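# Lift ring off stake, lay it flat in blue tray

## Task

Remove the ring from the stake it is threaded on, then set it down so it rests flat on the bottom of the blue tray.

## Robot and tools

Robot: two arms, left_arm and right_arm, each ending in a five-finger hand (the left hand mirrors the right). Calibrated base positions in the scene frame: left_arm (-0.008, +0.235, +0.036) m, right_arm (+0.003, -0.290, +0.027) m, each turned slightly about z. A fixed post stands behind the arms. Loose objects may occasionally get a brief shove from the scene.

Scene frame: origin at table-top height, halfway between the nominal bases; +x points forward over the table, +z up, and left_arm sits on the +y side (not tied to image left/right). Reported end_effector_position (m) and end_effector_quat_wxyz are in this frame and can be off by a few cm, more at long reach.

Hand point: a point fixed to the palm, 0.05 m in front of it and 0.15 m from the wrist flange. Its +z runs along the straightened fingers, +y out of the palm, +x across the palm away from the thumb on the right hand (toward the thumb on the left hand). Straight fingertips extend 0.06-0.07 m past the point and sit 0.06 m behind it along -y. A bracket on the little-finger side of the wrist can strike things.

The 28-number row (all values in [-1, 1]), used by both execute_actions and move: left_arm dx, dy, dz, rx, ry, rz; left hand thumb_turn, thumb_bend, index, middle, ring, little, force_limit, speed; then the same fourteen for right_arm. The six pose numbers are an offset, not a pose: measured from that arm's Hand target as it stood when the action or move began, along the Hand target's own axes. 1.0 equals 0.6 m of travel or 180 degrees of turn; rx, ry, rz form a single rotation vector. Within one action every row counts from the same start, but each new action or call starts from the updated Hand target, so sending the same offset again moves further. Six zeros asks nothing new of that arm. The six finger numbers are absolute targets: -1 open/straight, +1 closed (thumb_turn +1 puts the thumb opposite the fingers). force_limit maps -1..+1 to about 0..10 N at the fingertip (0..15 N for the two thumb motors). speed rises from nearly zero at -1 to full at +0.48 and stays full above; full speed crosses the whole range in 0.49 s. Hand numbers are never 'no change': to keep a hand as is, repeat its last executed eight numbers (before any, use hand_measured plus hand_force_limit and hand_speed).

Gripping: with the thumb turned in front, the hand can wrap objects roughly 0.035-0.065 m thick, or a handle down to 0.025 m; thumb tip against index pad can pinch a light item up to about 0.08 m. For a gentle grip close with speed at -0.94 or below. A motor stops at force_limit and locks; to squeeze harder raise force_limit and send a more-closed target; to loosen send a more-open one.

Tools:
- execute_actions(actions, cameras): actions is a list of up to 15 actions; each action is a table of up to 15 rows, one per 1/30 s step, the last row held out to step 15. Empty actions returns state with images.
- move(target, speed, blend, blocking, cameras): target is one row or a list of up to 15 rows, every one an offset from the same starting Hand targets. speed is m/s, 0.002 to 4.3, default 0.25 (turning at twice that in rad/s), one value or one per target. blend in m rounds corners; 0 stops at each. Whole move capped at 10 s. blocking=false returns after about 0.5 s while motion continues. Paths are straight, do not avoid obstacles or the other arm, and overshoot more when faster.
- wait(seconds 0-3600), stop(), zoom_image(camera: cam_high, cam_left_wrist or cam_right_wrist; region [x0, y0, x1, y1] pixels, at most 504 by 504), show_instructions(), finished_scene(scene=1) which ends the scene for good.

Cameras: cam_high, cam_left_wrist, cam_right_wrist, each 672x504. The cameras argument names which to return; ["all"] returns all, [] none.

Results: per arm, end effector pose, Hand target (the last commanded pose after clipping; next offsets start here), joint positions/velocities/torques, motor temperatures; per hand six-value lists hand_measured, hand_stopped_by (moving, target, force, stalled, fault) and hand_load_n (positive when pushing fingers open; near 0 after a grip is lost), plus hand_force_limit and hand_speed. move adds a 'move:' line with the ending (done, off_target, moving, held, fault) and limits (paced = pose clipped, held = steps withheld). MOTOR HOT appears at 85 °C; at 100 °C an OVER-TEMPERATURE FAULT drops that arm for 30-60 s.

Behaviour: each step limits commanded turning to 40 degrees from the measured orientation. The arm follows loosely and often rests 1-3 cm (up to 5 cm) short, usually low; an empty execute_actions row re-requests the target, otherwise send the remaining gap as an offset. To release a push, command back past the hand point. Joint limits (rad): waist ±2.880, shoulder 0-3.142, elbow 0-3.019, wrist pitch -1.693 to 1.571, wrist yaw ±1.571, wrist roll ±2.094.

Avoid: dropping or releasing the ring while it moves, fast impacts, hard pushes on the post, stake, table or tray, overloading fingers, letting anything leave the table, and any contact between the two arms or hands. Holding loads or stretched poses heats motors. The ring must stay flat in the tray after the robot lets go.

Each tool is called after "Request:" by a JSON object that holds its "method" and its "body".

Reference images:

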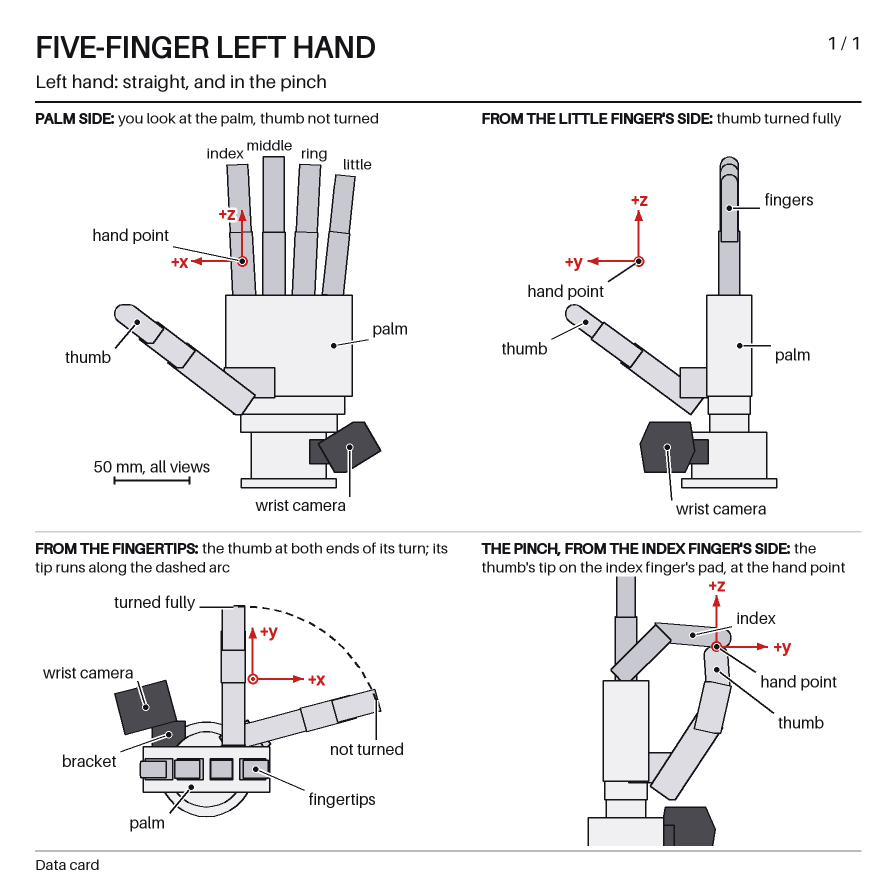

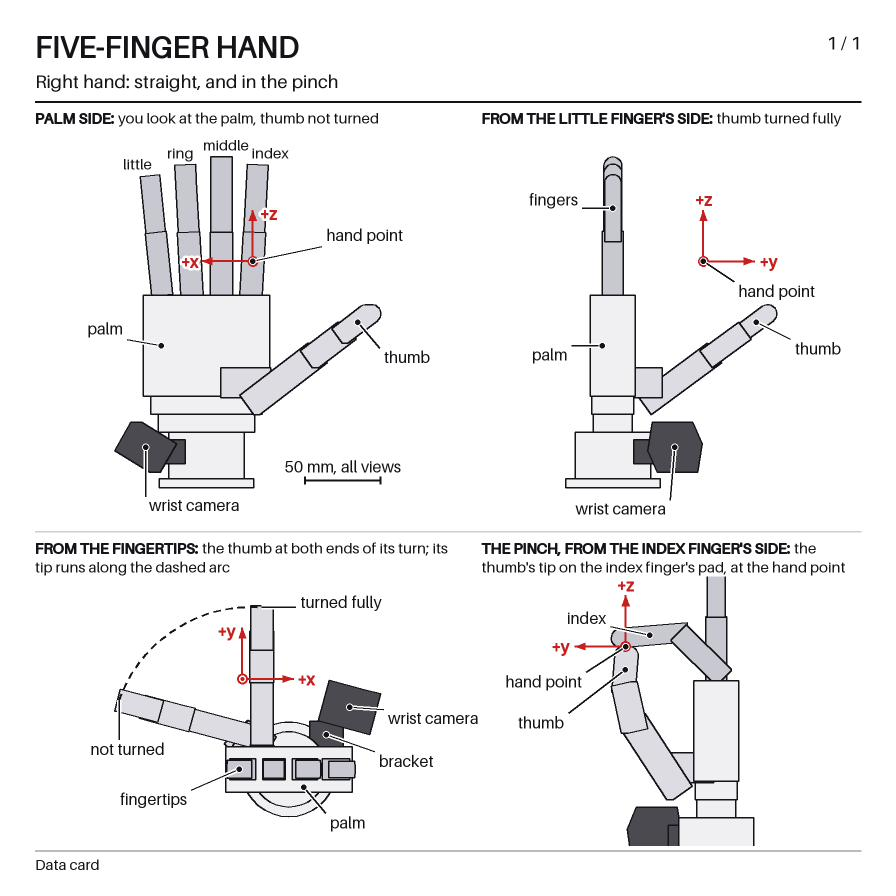

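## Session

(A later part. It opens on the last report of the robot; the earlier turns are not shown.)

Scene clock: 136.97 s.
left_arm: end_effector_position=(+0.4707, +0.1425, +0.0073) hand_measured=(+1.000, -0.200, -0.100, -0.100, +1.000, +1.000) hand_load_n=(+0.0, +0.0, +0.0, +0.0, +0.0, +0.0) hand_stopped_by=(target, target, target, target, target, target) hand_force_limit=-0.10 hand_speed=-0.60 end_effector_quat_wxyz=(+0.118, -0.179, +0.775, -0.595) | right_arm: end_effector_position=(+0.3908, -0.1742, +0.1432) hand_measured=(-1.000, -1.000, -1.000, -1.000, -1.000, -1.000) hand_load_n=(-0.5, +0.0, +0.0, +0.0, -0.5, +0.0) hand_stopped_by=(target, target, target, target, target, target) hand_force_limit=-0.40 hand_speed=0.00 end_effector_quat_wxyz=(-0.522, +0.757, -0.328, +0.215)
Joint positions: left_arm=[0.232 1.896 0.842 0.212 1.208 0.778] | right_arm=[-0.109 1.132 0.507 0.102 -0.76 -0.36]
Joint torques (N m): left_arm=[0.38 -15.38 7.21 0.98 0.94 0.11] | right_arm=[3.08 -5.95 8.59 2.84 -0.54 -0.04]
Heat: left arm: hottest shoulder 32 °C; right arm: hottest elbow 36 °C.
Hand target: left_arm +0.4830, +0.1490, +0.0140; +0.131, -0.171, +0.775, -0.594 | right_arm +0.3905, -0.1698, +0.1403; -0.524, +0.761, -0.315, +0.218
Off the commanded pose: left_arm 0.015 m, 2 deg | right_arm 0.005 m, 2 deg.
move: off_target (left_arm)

Request:
{"method": "move", "body": {"target": [-0.0119,-0.0019,-0.0024,0,0,0,1,-0.2,-0.1,-0.1,1,1,-0.1,-0.6,0,0,0,0,0,0,-1,-1,-1,-1,-1,-1,-0.4,0], "speed": 0.04, "cameras": ["cam_high","cam_left_wrist"]}}

Request:
{"method": "zoom_image", "body": {"camera": "cam_left_wrist", "region": [200, 80, 440, 320]}}

Request:
{"method": "zoom_image", "body": {"camera": "cam_high", "region": [308, 210, 348, 250]}}

Scene clock: 138.17 s.
left_arm: end_effector_position=(+0.4779, +0.1453, +0.0116) hand_measured=(+1.000, -0.200, -0.100, -0.100, +1.000, +1.000) hand_load_n=(+0.0, +0.0, +0.0, +0.0, +0.0, +0.0) hand_stopped_by=(target, target, target, target, target, target) hand_force_limit=-0.10 hand_speed=-0.60 end_effector_quat_wxyz=(+0.120, -0.176, +0.775, -0.595) | right_arm: end_effector_position=(+0.3908, -0.1742, +0.1432) hand_measured=(-1.000, -1.000, -1.000, -1.000, -1.000, -1.000) hand_load_n=(+0.0, +0.5, +0.0, +0.0, +0.0, +0.0) hand_stopped_by=(target, target, target, target, target, target) hand_force_limit=-0.40 hand_speed=0.00 end_effector_quat_wxyz=(-0.522, +0.757, -0.328, +0.215)
Joint positions: left_arm=[0.235 1.896 0.865 0.184 1.212 0.791] | right_arm=[-0.109 1.132 0.507 0.102 -0.76 -0.36]
Joint torques (N m): left_arm=[0.56 -14.97 7.41 1.02 0.93 0.12] | right_arm=[2.55 -6.24 8.58 2.76 -0.54 -0.08]
Heat: left arm: hottest shoulder 32 °C; right arm: hottest elbow 36 °C.
Hand target: left_arm +0.4891, +0.1530, +0.0155; +0.131, -0.171, +0.775, -0.594 | right_arm +0.3905, -0.1698, +0.1403; -0.524, +0.761, -0.315, +0.218
Off the commanded pose: left_arm 0.014 m, 1 deg | right_arm 0.005 m, 2 deg.
move: off_target (left_arm)

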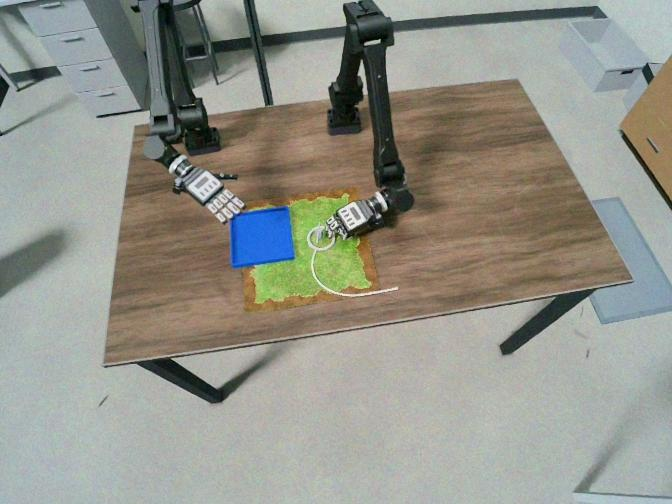

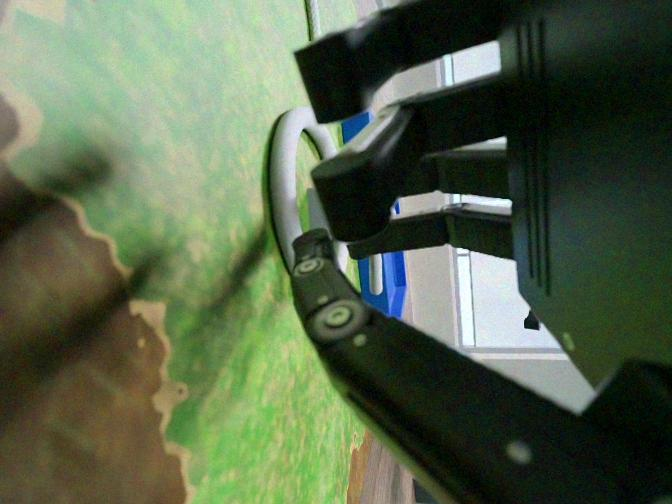

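Scaled by 2.100 from the camera's image (finer frame: 960x720).

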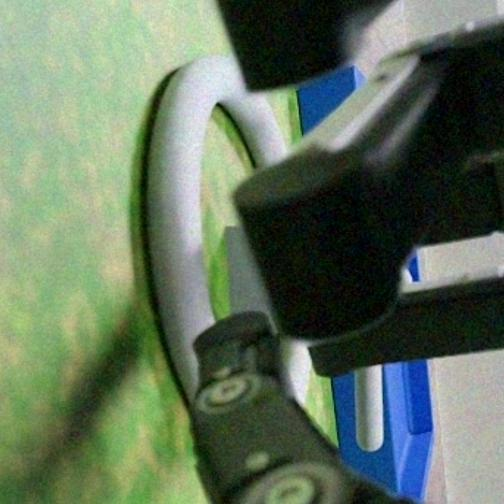

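Scaled by 12.600 from the camera's image (finer frame: 960x720).

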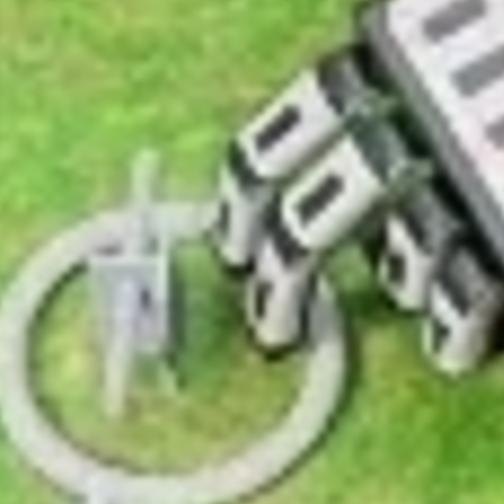

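Request:
{"method": "move", "body": {"target": [0.0035,0.0323,0.0081,0,0,0,1,-0.2,-0.1,-0.1,1,1,-0.1,-0.6,0,0,0,0,0,0,-1,-1,-1,-1,-1,-1,-0.4,0], "speed": 0.04}}

Scene clock: 140.17 s.
left_arm: end_effector_position=(+0.4791, +0.1456, +0.0012) hand_measured=(+1.000, -0.200, -0.100, -0.100, +1.000, +1.000) hand_load_n=(+0.0, +0.0, +0.0, +0.0, +0.0, +0.0) hand_stopped_by=(target, target, target, target, target, target) hand_force_limit=-0.10 hand_speed=-0.60 end_effector_quat_wxyz=(+0.123, -0.173, +0.775, -0.595) | right_arm: end_effector_position=(+0.3908, -0.1742, +0.1432) hand_measured=(-1.000, -1.000, -1.000, -1.000, -1.000, -1.000) hand_load_n=(+0.0, +0.0, +0.0, +0.0, +0.0, +0.0) hand_stopped_by=(target, target, target, target, target, target) hand_force_limit=-0.40 hand_speed=0.00 end_effector_quat_wxyz=(-0.522, +0.757, -0.328, +0.215)
Joint positions: left_arm=[0.235 1.924 0.865 0.218 1.212 0.794] | right_arm=[-0.109 1.132 0.507 0.102 -0.76 -0.36]
Joint torques (N m): left_arm=[0.5 -13.51 6.61 1.83 0.92 0.11] | right_arm=[3.02 -5.95 8.85 2.78 -0.54 -0.05]
Heat: left arm: hottest shoulder 32 °C; right arm: hottest elbow 36 °C.
Hand target: left_arm +0.4870, +0.1524, -0.0045; +0.131, -0.171, +0.775, -0.594 | right_arm +0.3905, -0.1698, +0.1403; -0.524, +0.761, -0.315, +0.218
Off the commanded pose: left_arm 0.012 m, 1 deg | right_arm 0.005 m, 2 deg.
move: off_target (left_arm)

Request:
{"method": "move", "body": {"target": [0.0075,0.0096,0.0028,0,0,0,1,-0.2,-0.1,-0.1,1,1,-0.1,-0.6,0,0,0,0,0,0,-1,-1,-1,-1,-1,-1,-0.4,0], "speed": 0.04, "cameras": ["cam_high","cam_left_wrist","cam_right_wrist"]}}

Request:
{"method": "zoom_image", "body": {"camera": "cam_left_wrist", "region": [200, 80, 440, 320]}}

Request:
{"method": "zoom_image", "body": {"camera": "cam_high", "region": [308, 210, 348, 250]}}

Request:
{"method": "zoom_image", "body": {"camera": "cam_right_wrist", "region": [290, 200, 360, 290]}}

Scene clock: 141.23 s.
left_arm: end_effector_position=(+0.4825, +0.1462, +0.0001) hand_measured=(+1.000, -0.200, -0.100, -0.100, +1.000, +1.000) hand_load_n=(+0.0, +0.0, +0.0, +0.0, +0.0, +0.0) hand_stopped_by=(target, target, target, target, target, target) hand_force_limit=-0.10 hand_speed=-0.60 end_effector_quat_wxyz=(+0.132, -0.166, +0.775, -0.595) | right_arm: end_effector_position=(+0.3908, -0.1742, +0.1432) hand_measured=(-1.000, -1.000, -1.000, -1.000, -1.000, -1.000) hand_load_n=(-0.5, +0.0, +0.0, +0.0, +0.0, +0.0) hand_stopped_by=(target, target, target, target, target, target) hand_force_limit=-0.40 hand_speed=0.00 end_effector_quat_wxyz=(-0.522, +0.757, -0.328, +0.215)
Joint positions: left_arm=[0.235 1.931 0.865 0.246 1.212 0.794] | right_arm=[-0.109 1.132 0.507 0.102 -0.76 -0.36]
Joint torques (N m): left_arm=[0.32 -13.51 5.49 1.87 0.81 0.06] | right_arm=[2.49 -6.36 8.57 2.93 -0.61 -0.05]
Heat: left arm: hottest shoulder 32 °C; right arm: hottest elbow 36 °C.
Hand target: left_arm +0.4829, +0.1504, -0.0106; +0.131, -0.171, +0.775, -0.594 | right_arm +0.3905, -0.1698, +0.1403; -0.524, +0.761, -0.315, +0.218
Off the commanded pose: left_arm 0.011 m, 1 deg | right_arm 0.005 m, 2 deg.
move: off_target (left_arm)

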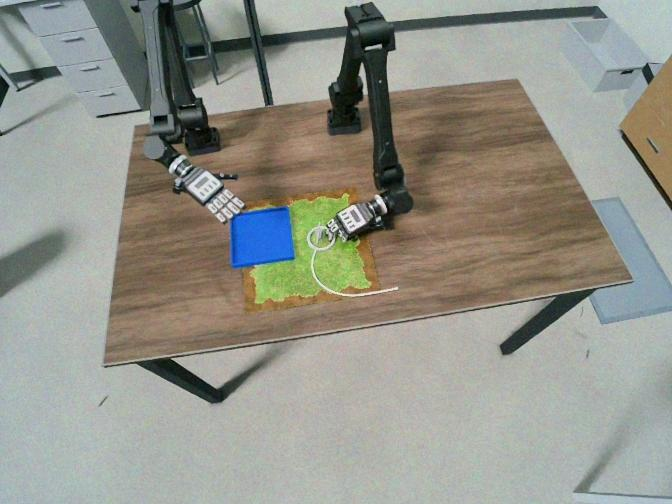

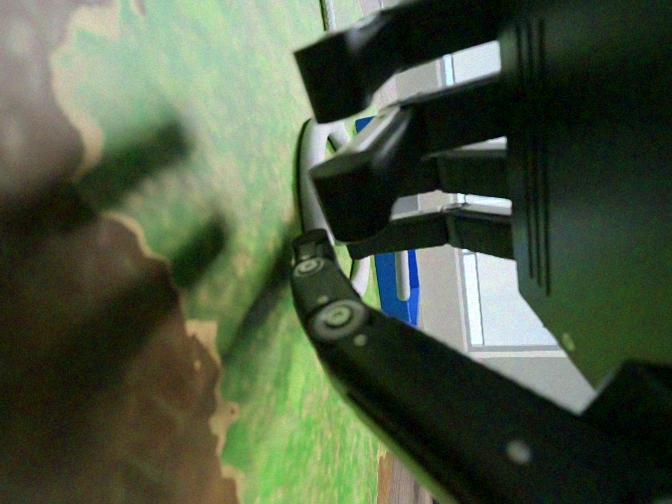

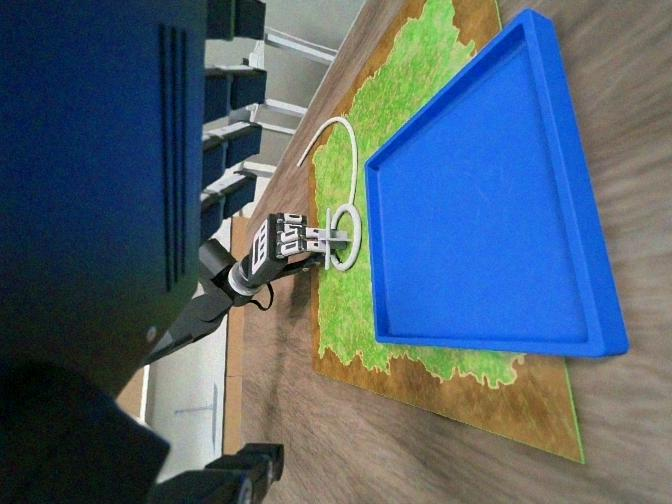

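Scaled by 2.100 from the camera's image (finer frame: 960x720).

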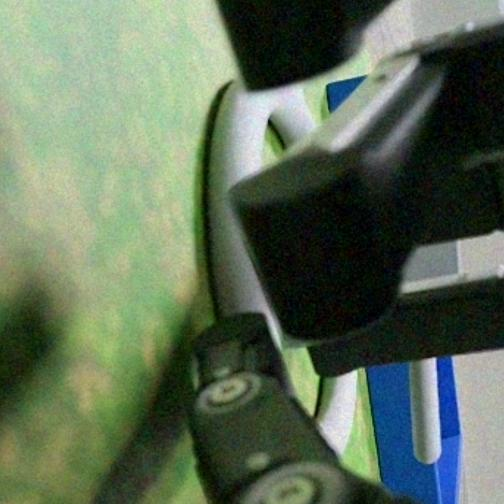

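Scaled by 12.600 from the camera's image (finer frame: 960x720).

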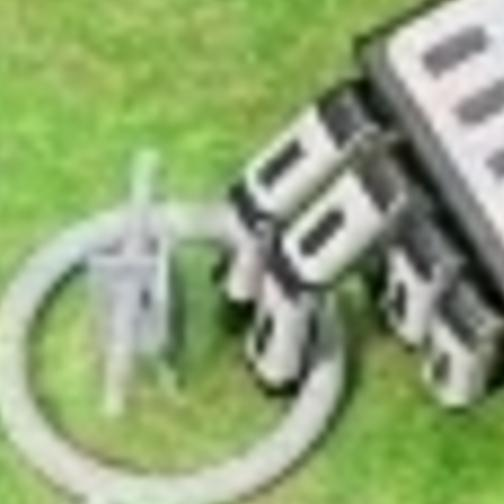

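Scaled by 5.600 from the camera's image (finer frame: 960x720).

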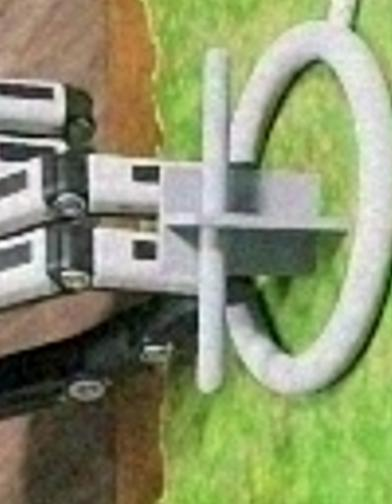

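Request:
{"method": "move", "body": {"target": [0.0135,0.0071,-0.0008,0,0,0,1,-0.2,-0.1,-0.1,1,1,-0.1,-0.6,0,0,0,0,0,0,-1,-1,-1,-1,-1,-1,-0.4,0], "speed": 0.04}}

Scene clock: 142.40 s.
left_arm: end_effector_position=(+0.4811, +0.1460, -0.0010) hand_measured=(+1.000, -0.200, -0.100, -0.100, +1.000, +1.000) hand_load_n=(+0.0, +0.5, +0.0, +0.0, +0.0, +0.0) hand_stopped_by=(target, target, target, target, target, target) hand_force_limit=-0.10 hand_speed=-0.60 end_effector_quat_wxyz=(+0.138, -0.162, +0.775, -0.595) | right_arm: end_effector_position=(+0.3908, -0.1742, +0.1432) hand_measured=(-1.000, -1.000, -1.000, -1.000, -1.000, -1.000) hand_load_n=(-0.5, +0.0, +0.0, +0.0, +0.0, +0.0) hand_stopped_by=(target, target, target, target, target, target) hand_force_limit=-0.40 hand_speed=0.00 end_effector_quat_wxyz=(-0.522, +0.757, -0.328, +0.215)
Joint positions: left_arm=[0.235 1.931 0.854 0.272 1.212 0.794] | right_arm=[-0.109 1.132 0.507 0.102 -0.76 -0.36]
Joint torques (N m): left_arm=[0.32 -13.22 4.34 2 0.77 0.03] | right_arm=[2.14 -5.19 8.69 2.7 -0.56 -0.1]
Heat: left arm: hottest shoulder 32 °C; right arm: hottest elbow 36 °C.
Hand target: left_arm +0.4748, +0.1484, -0.0146; +0.131, -0.171, +0.775, -0.594 | right_arm +0.3905, -0.1698, +0.1403; -0.524, +0.761, -0.315, +0.218
Off the commanded pose: left_arm 0.015 m, 1 deg | right_arm 0.005 m, 2 deg.
move: off_target (left_arm)

Request:
{"method": "move", "body": {"target": [0.0083,0.0054,-0.0006,0,0,0,1,-0.2,-0.1,-0.1,1,1,-0.1,-0.6,0,0,0,0,0,0,-1,-1,-1,-1,-1,-1,-0.4,0], "speed": 0.04, "cameras": ["cam_high","cam_left_wrist","cam_right_wrist"]}}

Request:
{"method": "zoom_image", "body": {"camera": "cam_left_wrist", "region": [200, 80, 440, 320]}}

Request:
{"method": "zoom_image", "body": {"camera": "cam_high", "region": [308, 210, 348, 250]}}

Request:
{"method": "zoom_image", "body": {"camera": "cam_right_wrist", "region": [290, 200, 360, 290]}}

Scene clock: 143.73 s.
left_arm: end_effector_position=(+0.4772, +0.1453, -0.0032) hand_measured=(+1.000, -0.200, -0.100, -0.100, +1.000, +1.000) hand_load_n=(+0.0, +0.0, +0.0, +0.0, +0.0, +0.0) hand_stopped_by=(target, target, target, target, target, target) hand_force_limit=-0.10 hand_speed=-0.60 end_effector_quat_wxyz=(+0.139, -0.161, +0.775, -0.595) | right_arm: end_effector_position=(+0.3908, -0.1742, +0.1432) hand_measured=(-1.000, -1.000, -1.000, -1.000, -1.000, -1.000) hand_load_n=(-0.5, +0.0, +0.0, +0.0, +0.0, +0.0) hand_stopped_by=(target, target, target, target, target, target) hand_force_limit=-0.40 hand_speed=0.00 end_effector_quat_wxyz=(-0.522, +0.757, -0.328, +0.215)
Joint positions: left_arm=[0.235 1.931 0.84 0.289 1.212 0.794] | right_arm=[-0.109 1.132 0.507 0.102 -0.76 -0.36]
Joint torques (N m): left_arm=[0.5 -13.22 4.12 1.87 0.76 0.04] | right_arm=[2.73 -5.89 8.55 2.89 -0.55 -0.06]
Heat: left arm: hottest shoulder 32 °C; right arm: hottest elbow 36 °C.
Hand target: left_arm +0.4698, +0.1474, -0.0176; +0.131, -0.171, +0.775, -0.594 | right_arm +0.3905, -0.1698, +0.1403; -0.524, +0.761, -0.315, +0.218
Off the commanded pose: left_arm 0.016 m, 2 deg | right_arm 0.005 m, 2 deg.
move: off_target (left_arm)

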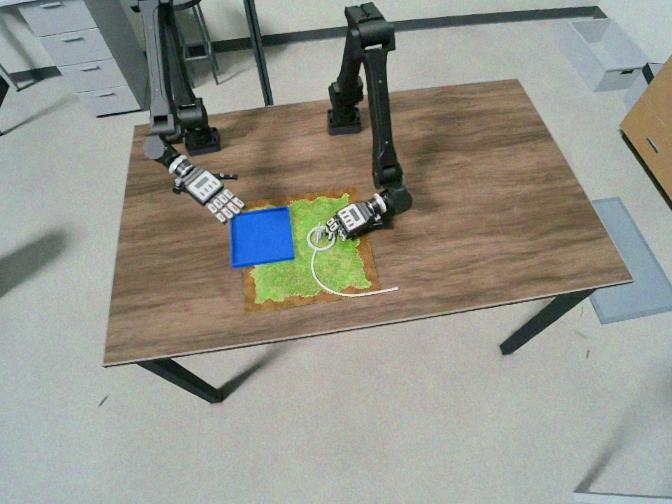

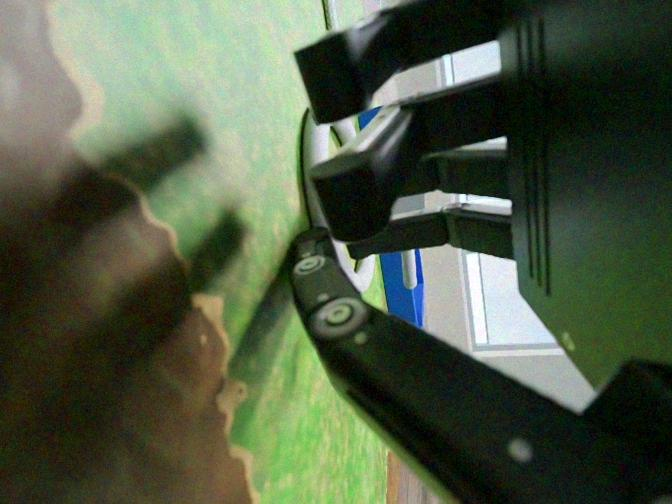

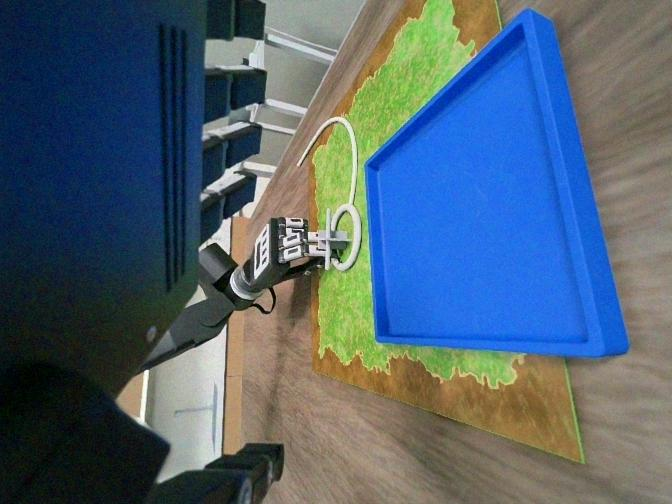

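Scaled by 2.100 from the camera's image (finer frame: 960x720).

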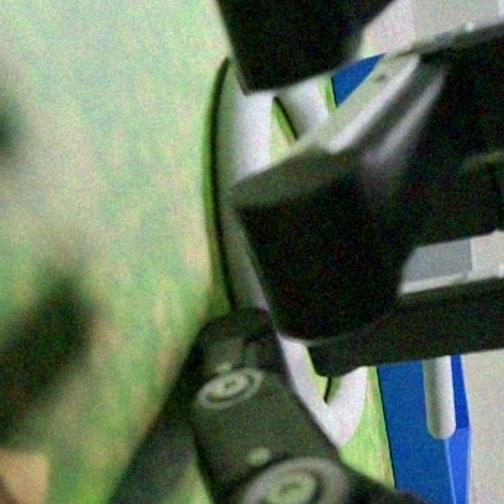

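Scaled by 12.600 from the camera's image (finer frame: 960x720).

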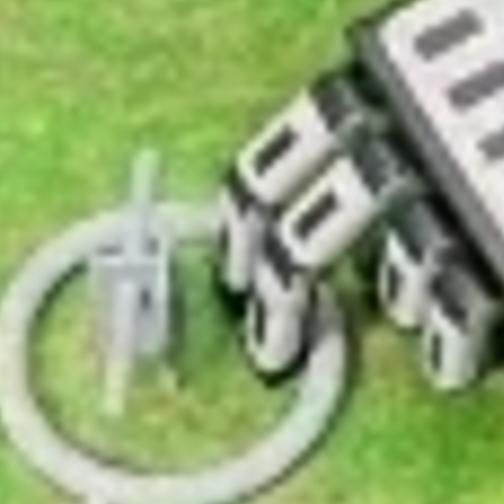

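Scaled by 5.600 from the camera's image (finer frame: 960x720).

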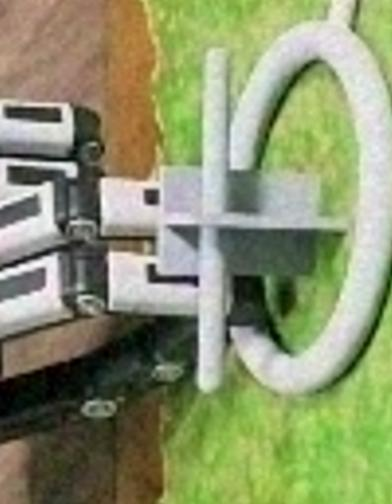

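Request:
{"method": "move", "body": {"target": [0,0.002,0,0,0,0,1,-0.2,0.3,0.3,1,1,-0.3,-0.9,0,0,0,0,0,0,-1,-1,-1,-1,-1,-1,-0.4,0], "speed": 0.03, "cameras": ["cam_high","cam_left_wrist","cam_right_wrist"]}}

Request:
{"method": "zoom_image", "body": {"camera": "cam_left_wrist", "region": [200, 80, 440, 320]}}

Request:
{"method": "zoom_image", "body": {"camera": "cam_high", "region": [308, 210, 348, 250]}}

Request:
{"method": "zoom_image", "body": {"camera": "cam_right_wrist", "region": [290, 200, 360, 290]}}

Scene clock: 145.63 s.
left_arm: end_effector_position=(+0.4771, +0.1443, -0.0016) hand_measured=(+1.000, -0.200, +0.132, +0.102, +1.000, +1.000) hand_load_n=(+0.0, +2.0, +3.5, +2.5, +0.0, +0.0) hand_stopped_by=(target, target, force, force, target, target) hand_force_limit=-0.30 hand_speed=-0.90 end_effector_quat_wxyz=(+0.139, -0.156, +0.773, -0.599) | right_arm: end_effector_position=(+0.3908, -0.1742, +0.1432) hand_measured=(-1.000, -1.000, -1.000, -1.000, -1.000, -1.000) hand_load_n=(-0.5, +0.0, +0.0, +0.0, +0.0, +0.0) hand_stopped_by=(target, target, target, target, target, target) hand_force_limit=-0.40 hand_speed=0.00 end_effector_quat_wxyz=(-0.522, +0.757, -0.328, +0.215)
Joint positions: left_arm=[0.235 1.931 0.84 0.295 1.222 0.794] | right_arm=[-0.109 1.132 0.507 0.102 -0.76 -0.36]
Joint torques (N m): left_arm=[0.32 -12.75 4.1 1.7 0.31 0.04] | right_arm=[3.43 -5.95 8.76 2.78 -0.54 -0.07]
Heat: left arm: hottest shoulder 33 °C; right arm: hottest elbow 36 °C.
Hand target: left_arm +0.4697, +0.1476, -0.0187; +0.131, -0.171, +0.775, -0.594 | right_arm +0.3905, -0.1698, +0.1403; -0.524, +0.761, -0.315, +0.218
Off the commanded pose: left_arm 0.019 m, 2 deg | right_arm 0.005 m, 2 deg.
move: off_target (left_arm)

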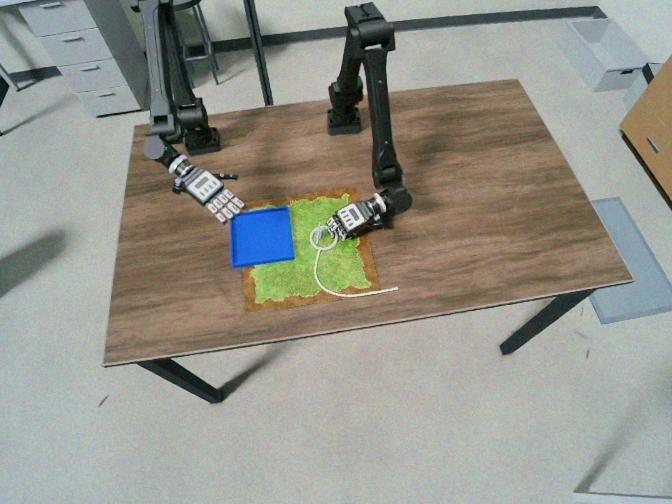

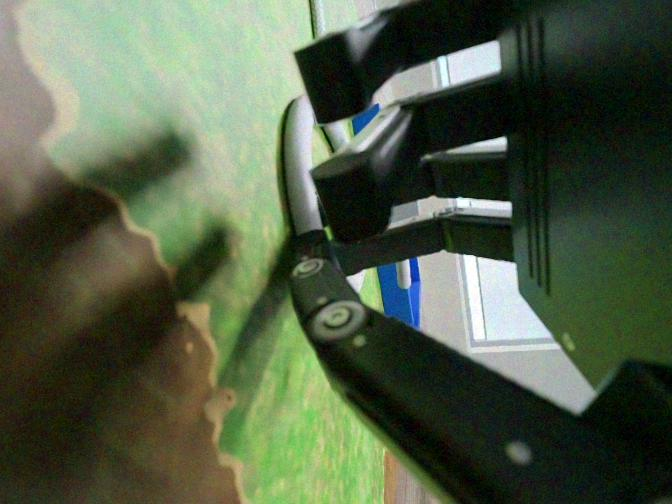

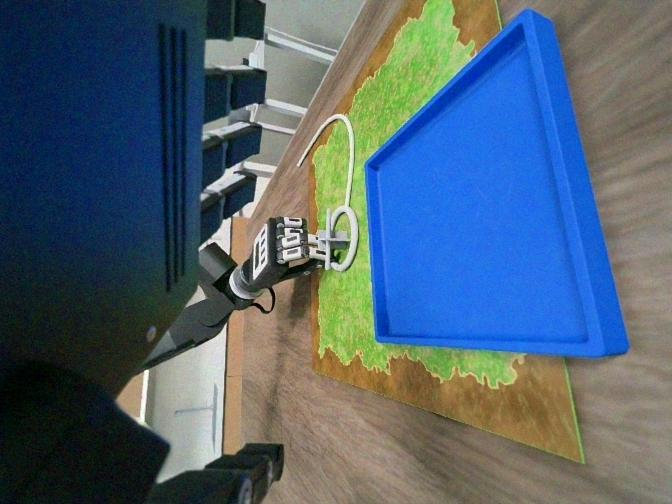

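Scaled by 2.100 from the camera's image (finer frame: 960x720).

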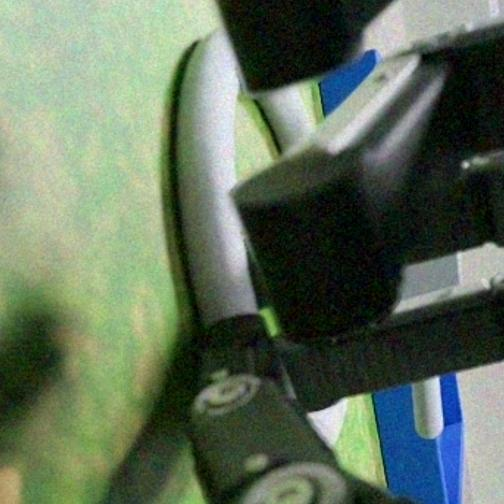

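Scaled by 12.600 from the camera's image (finer frame: 960x720).

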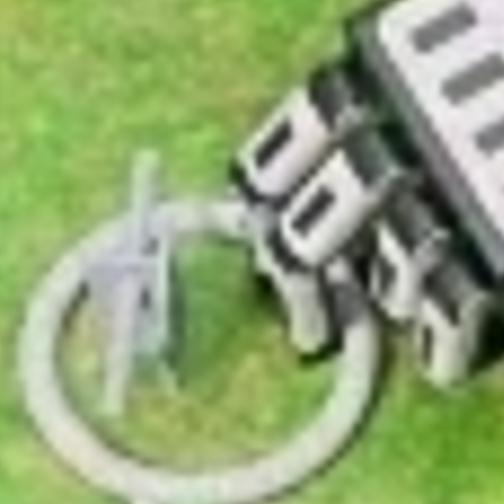

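Scaled by 5.600 from the camera's image (finer frame: 960x720).

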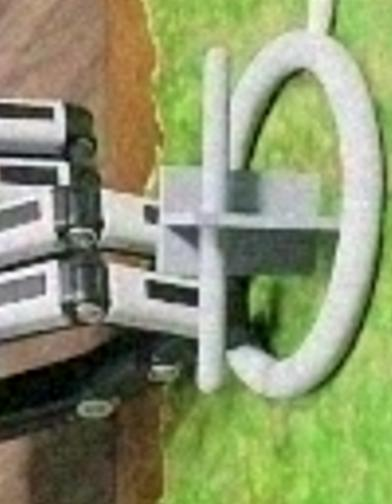

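Request:
{"method": "move", "body": {"target": [0,0,0,0,0,0,1,-0.2,0.4,0.4,1,1,0.1,-0.9,0,0,0,0,0,0,-1,-1,-1,-1,-1,-1,-0.4,0], "speed": 0.03}}

Request:
{"method": "move", "body": {"target": [0,-0.0258,-0.0069,0,0,0,1,-0.2,0.4,0.4,1,1,0.1,-0.9,0,0,0,0,0,0,-1,-1,-1,-1,-1,-1,-0.4,0], "speed": 0.03, "cameras": ["cam_high","cam_left_wrist","cam_right_wrist"]}}

Request:
{"method": "zoom_image", "body": {"camera": "cam_left_wrist", "region": [200, 80, 440, 320]}}

Request:
{"method": "zoom_image", "body": {"camera": "cam_high", "region": [308, 210, 348, 250]}}

Request:
{"method": "zoom_image", "body": {"camera": "cam_right_wrist", "region": [290, 200, 360, 290]}}

Scene clock: 147.67 s.
left_arm: end_effector_position=(+0.4770, +0.1442, -0.0015) hand_measured=(+1.000, -0.200, +0.148, +0.128, +1.000, +1.000) hand_load_n=(+0.5, +4.0, +5.0, +5.5, +0.0, +0.0) hand_stopped_by=(target, target, force, force, target, target) hand_force_limit=0.10 hand_speed=-0.90 end_effector_quat_wxyz=(+0.139, -0.156, +0.773, -0.599) | right_arm: end_effector_position=(+0.3908, -0.1742, +0.1432) hand_measured=(-1.000, -1.000, -1.000, -1.000, -1.000, -1.000) hand_load_n=(+0.0, +0.0, +0.0, +0.0, +0.0, +0.0) hand_stopped_by=(target, target, target, target, target, target) hand_force_limit=-0.40 hand_speed=0.00 end_effector_quat_wxyz=(-0.522, +0.757, -0.328, +0.215)
Joint positions: left_arm=[0.235 1.931 0.84 0.295 1.223 0.794] | right_arm=[-0.109 1.132 0.507 0.102 -0.76 -0.36]
Joint torques (N m): left_arm=[0.15 -13.04 4.08 1.65 0.26 0.04] | right_arm=[2.2 -5.77 8.73 2.99 -0.57 -0.05]
Heat: left arm: hottest shoulder 33 °C; right arm: hottest elbow 36 °C.
Hand target: left_arm +0.4697, +0.1477, -0.0188; +0.131, -0.172, +0.775, -0.594 | right_arm +0.3905, -0.1698, +0.1403; -0.524, +0.761, -0.315, +0.218
Off the commanded pose: left_arm 0.019 m, 2 deg | right_arm 0.005 m, 2 deg.
move: done

Scene clock: 148.57 s.
left_arm: end_effector_position=(+0.4756, +0.1446, +0.0006) hand_measured=(+1.000, -0.202, +0.148, +0.128, +1.000, +1.000) hand_load_n=(+0.0, +2.5, +1.0, +3.5, +0.0, +0.0) hand_stopped_by=(target, target, force, force, target, target) hand_force_limit=0.10 hand_speed=-0.90 end_effector_quat_wxyz=(+0.135, -0.162, +0.774, -0.597) | right_arm: end_effector_position=(+0.3908, -0.1742, +0.1432) hand_measured=(-1.000, -1.000, -1.000, -1.000, -1.000, -1.000) hand_load_n=(-0.5, +0.0, +0.0, +0.0, +0.0, +0.0) hand_stopped_by=(target, target, target, target, target, target) hand_force_limit=-0.40 hand_speed=0.00 end_effector_quat_wxyz=(-0.522, +0.757, -0.328, +0.215)
Joint positions: left_arm=[0.235 1.921 0.84 0.271 1.216 0.794] | right_arm=[-0.109 1.132 0.507 0.102 -0.76 -0.36]
Joint torques (N m): left_arm=[0.44 -15.38 4.03 0.94 0.58 0.02] | right_arm=[2.78 -6.36 8.5 2.56 -0.56 -0.08]
Heat: left arm: hottest shoulder 33 °C; right arm: hottest elbow 36 °C.
Hand target: left_arm +0.4697, +0.1476, -0.0027; +0.131, -0.171, +0.775, -0.594 | right_arm +0.3905, -0.1698, +0.1403; -0.524, +0.761, -0.315, +0.218
Off the commanded pose: left_arm 0.007 m, 1 deg | right_arm 0.005 m, 2 deg.
move: done

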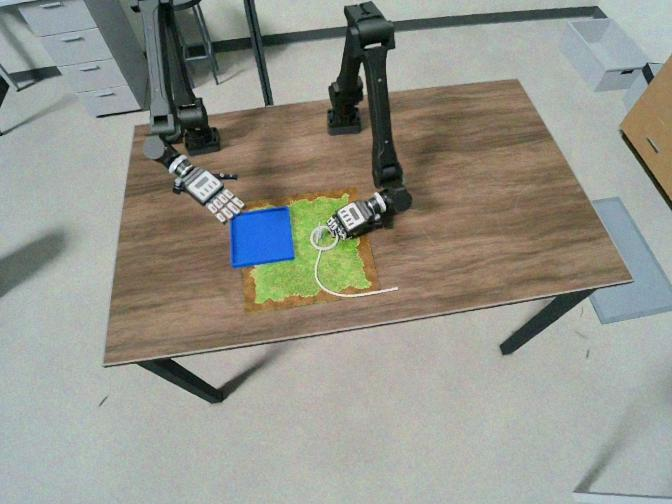

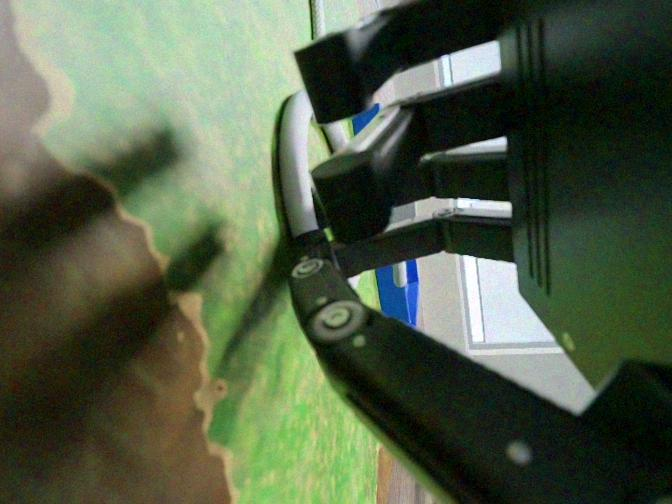

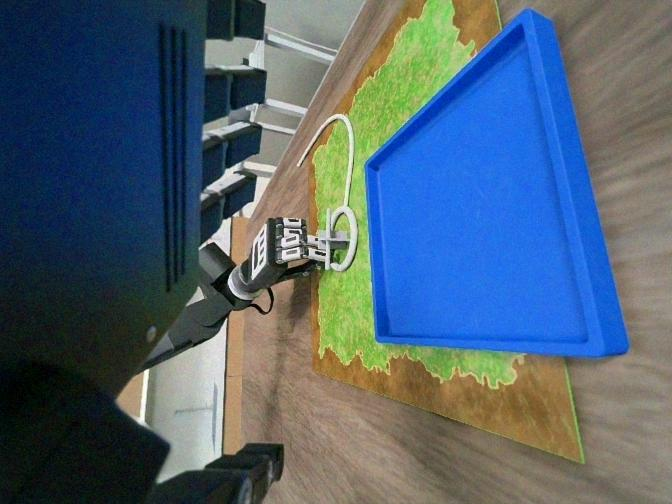

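Scaled by 2.100 from the camera's image (finer frame: 960x720).

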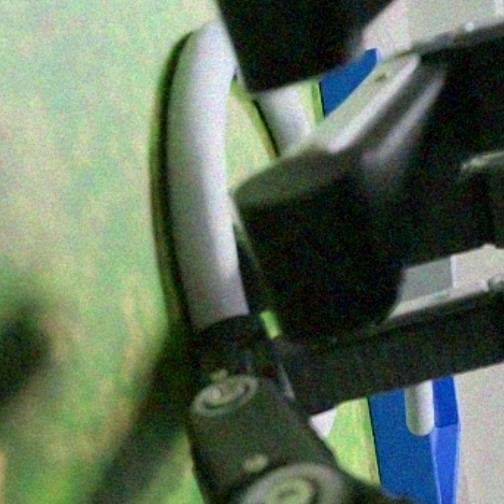

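Scaled by 12.600 from the camera's image (finer frame: 960x720).

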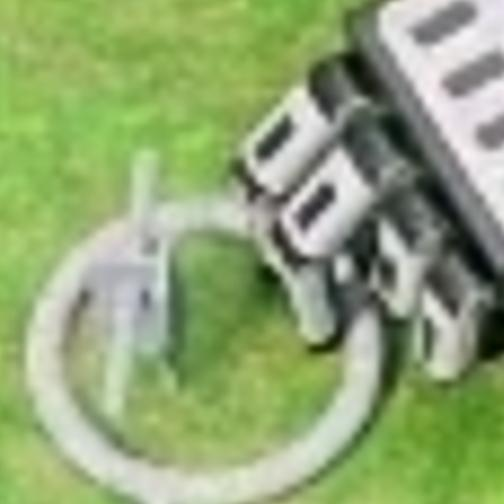

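Scaled by 5.600 from the camera's image (finer frame: 960x720).

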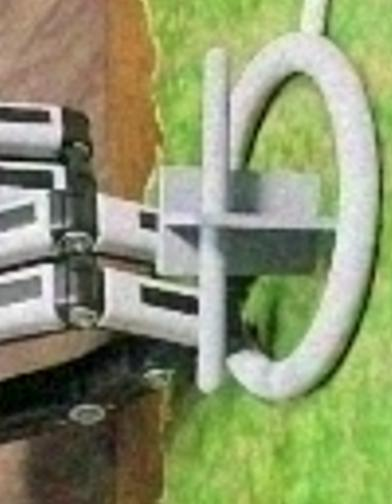

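Request:
{"method": "move", "body": {"target": [0,-0.0129,-0.0035,0,0,0,1,-0.2,0.45,0.45,1,1,0.1,-0.9,0,0,0,0,0,0,-1,-1,-1,-1,-1,-1,-0.4,0], "speed": 0.03, "cameras": ["cam_high","cam_left_wrist","cam_right_wrist"]}}

Request:
{"method": "zoom_image", "body": {"camera": "cam_left_wrist", "region": [200, 80, 440, 320]}}

Request:
{"method": "zoom_image", "body": {"camera": "cam_high", "region": [308, 210, 348, 250]}}

Request:
{"method": "zoom_image", "body": {"camera": "cam_right_wrist", "region": [290, 200, 360, 290]}}

Scene clock: 150.00 s.
left_arm: end_effector_position=(+0.4757, +0.1447, +0.0086) hand_measured=(+1.000, -0.200, +0.296, +0.274, +1.000, +1.000) hand_load_n=(+0.0, +1.0, +6.0, +7.0, +0.0, +0.0) hand_stopped_by=(target, target, force, force, target, target) hand_force_limit=0.10 hand_speed=-0.90 end_effector_quat_wxyz=(+0.135, -0.162, +0.774, -0.596) | right_arm: end_effector_position=(+0.3908, -0.1742, +0.1432) hand_measured=(-1.000, -1.000, -1.000, -1.000, -1.000, -1.000) hand_load_n=(+0.0, +0.5, +0.0, +0.0, +0.0, +0.0) hand_stopped_by=(target, target, target, target, target, target) hand_force_limit=-0.40 hand_speed=0.00 end_effector_quat_wxyz=(-0.522, +0.757, -0.328, +0.215)
Joint positions: left_arm=[0.235 1.899 0.84 0.249 1.215 0.794] | right_arm=[-0.109 1.132 0.507 0.102 -0.76 -0.36]
Joint torques (N m): left_arm=[0.5 -15.27 4.27 0.95 0.63 0.04] | right_arm=[2.43 -6.12 8.65 2.85 -0.54 -0.09]
Heat: left arm: hottest shoulder 33 °C; right arm: hottest elbow 36 °C.
Hand target: left_arm +0.4697, +0.1477, +0.0053; +0.131, -0.171, +0.775, -0.594 | right_arm +0.3905, -0.1698, +0.1403; -0.524, +0.761, -0.315, +0.218
Off the commanded pose: left_arm 0.007 m, 1 deg | right_arm 0.005 m, 2 deg.
move: done

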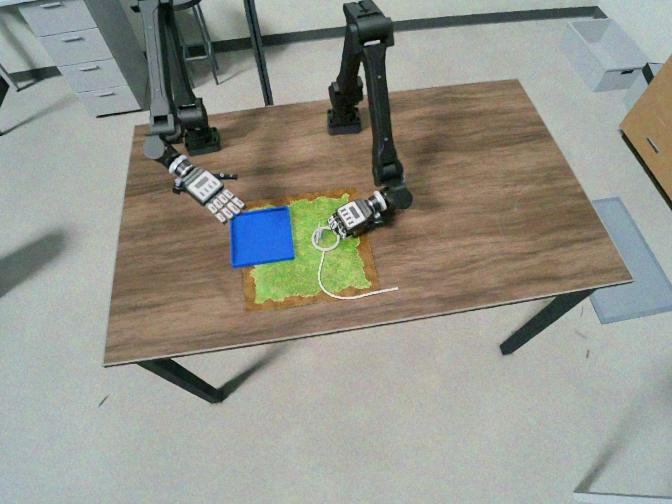

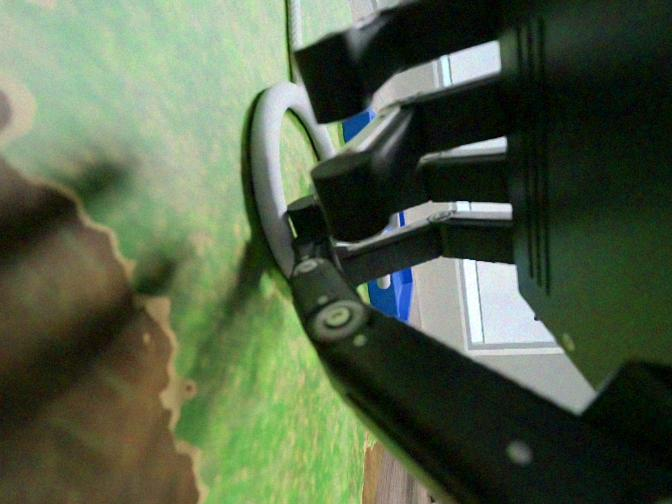

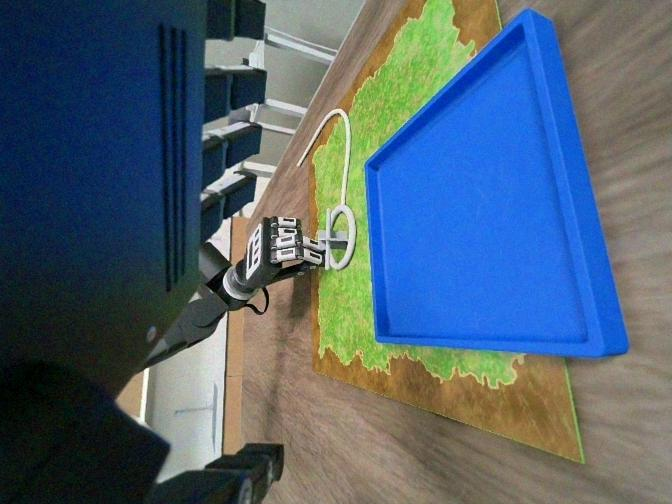

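Scaled by 2.100 from the camera's image (finer frame: 960x720).

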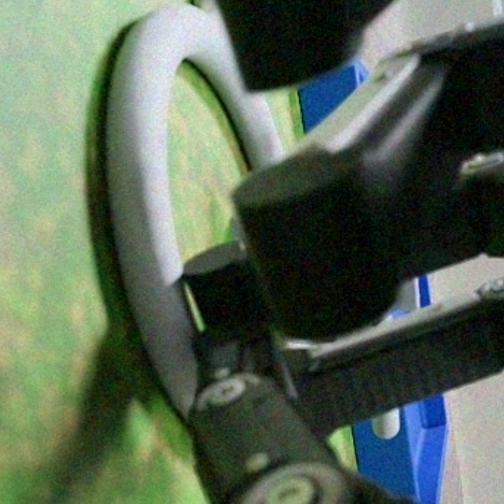

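Scaled by 12.600 from the camera's image (finer frame: 960x720).

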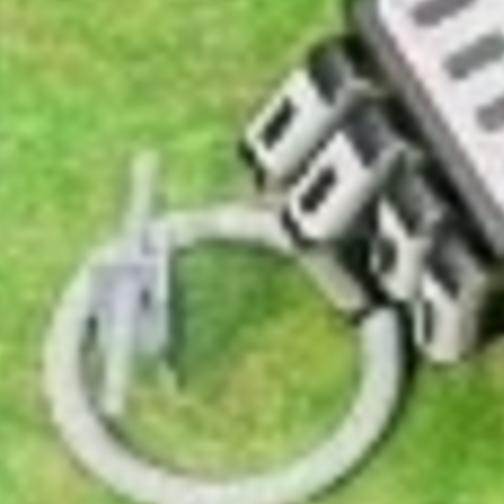

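Scaled by 5.600 from the camera's image (finer frame: 960x720).

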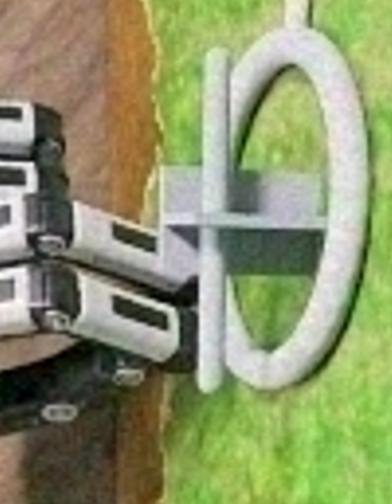

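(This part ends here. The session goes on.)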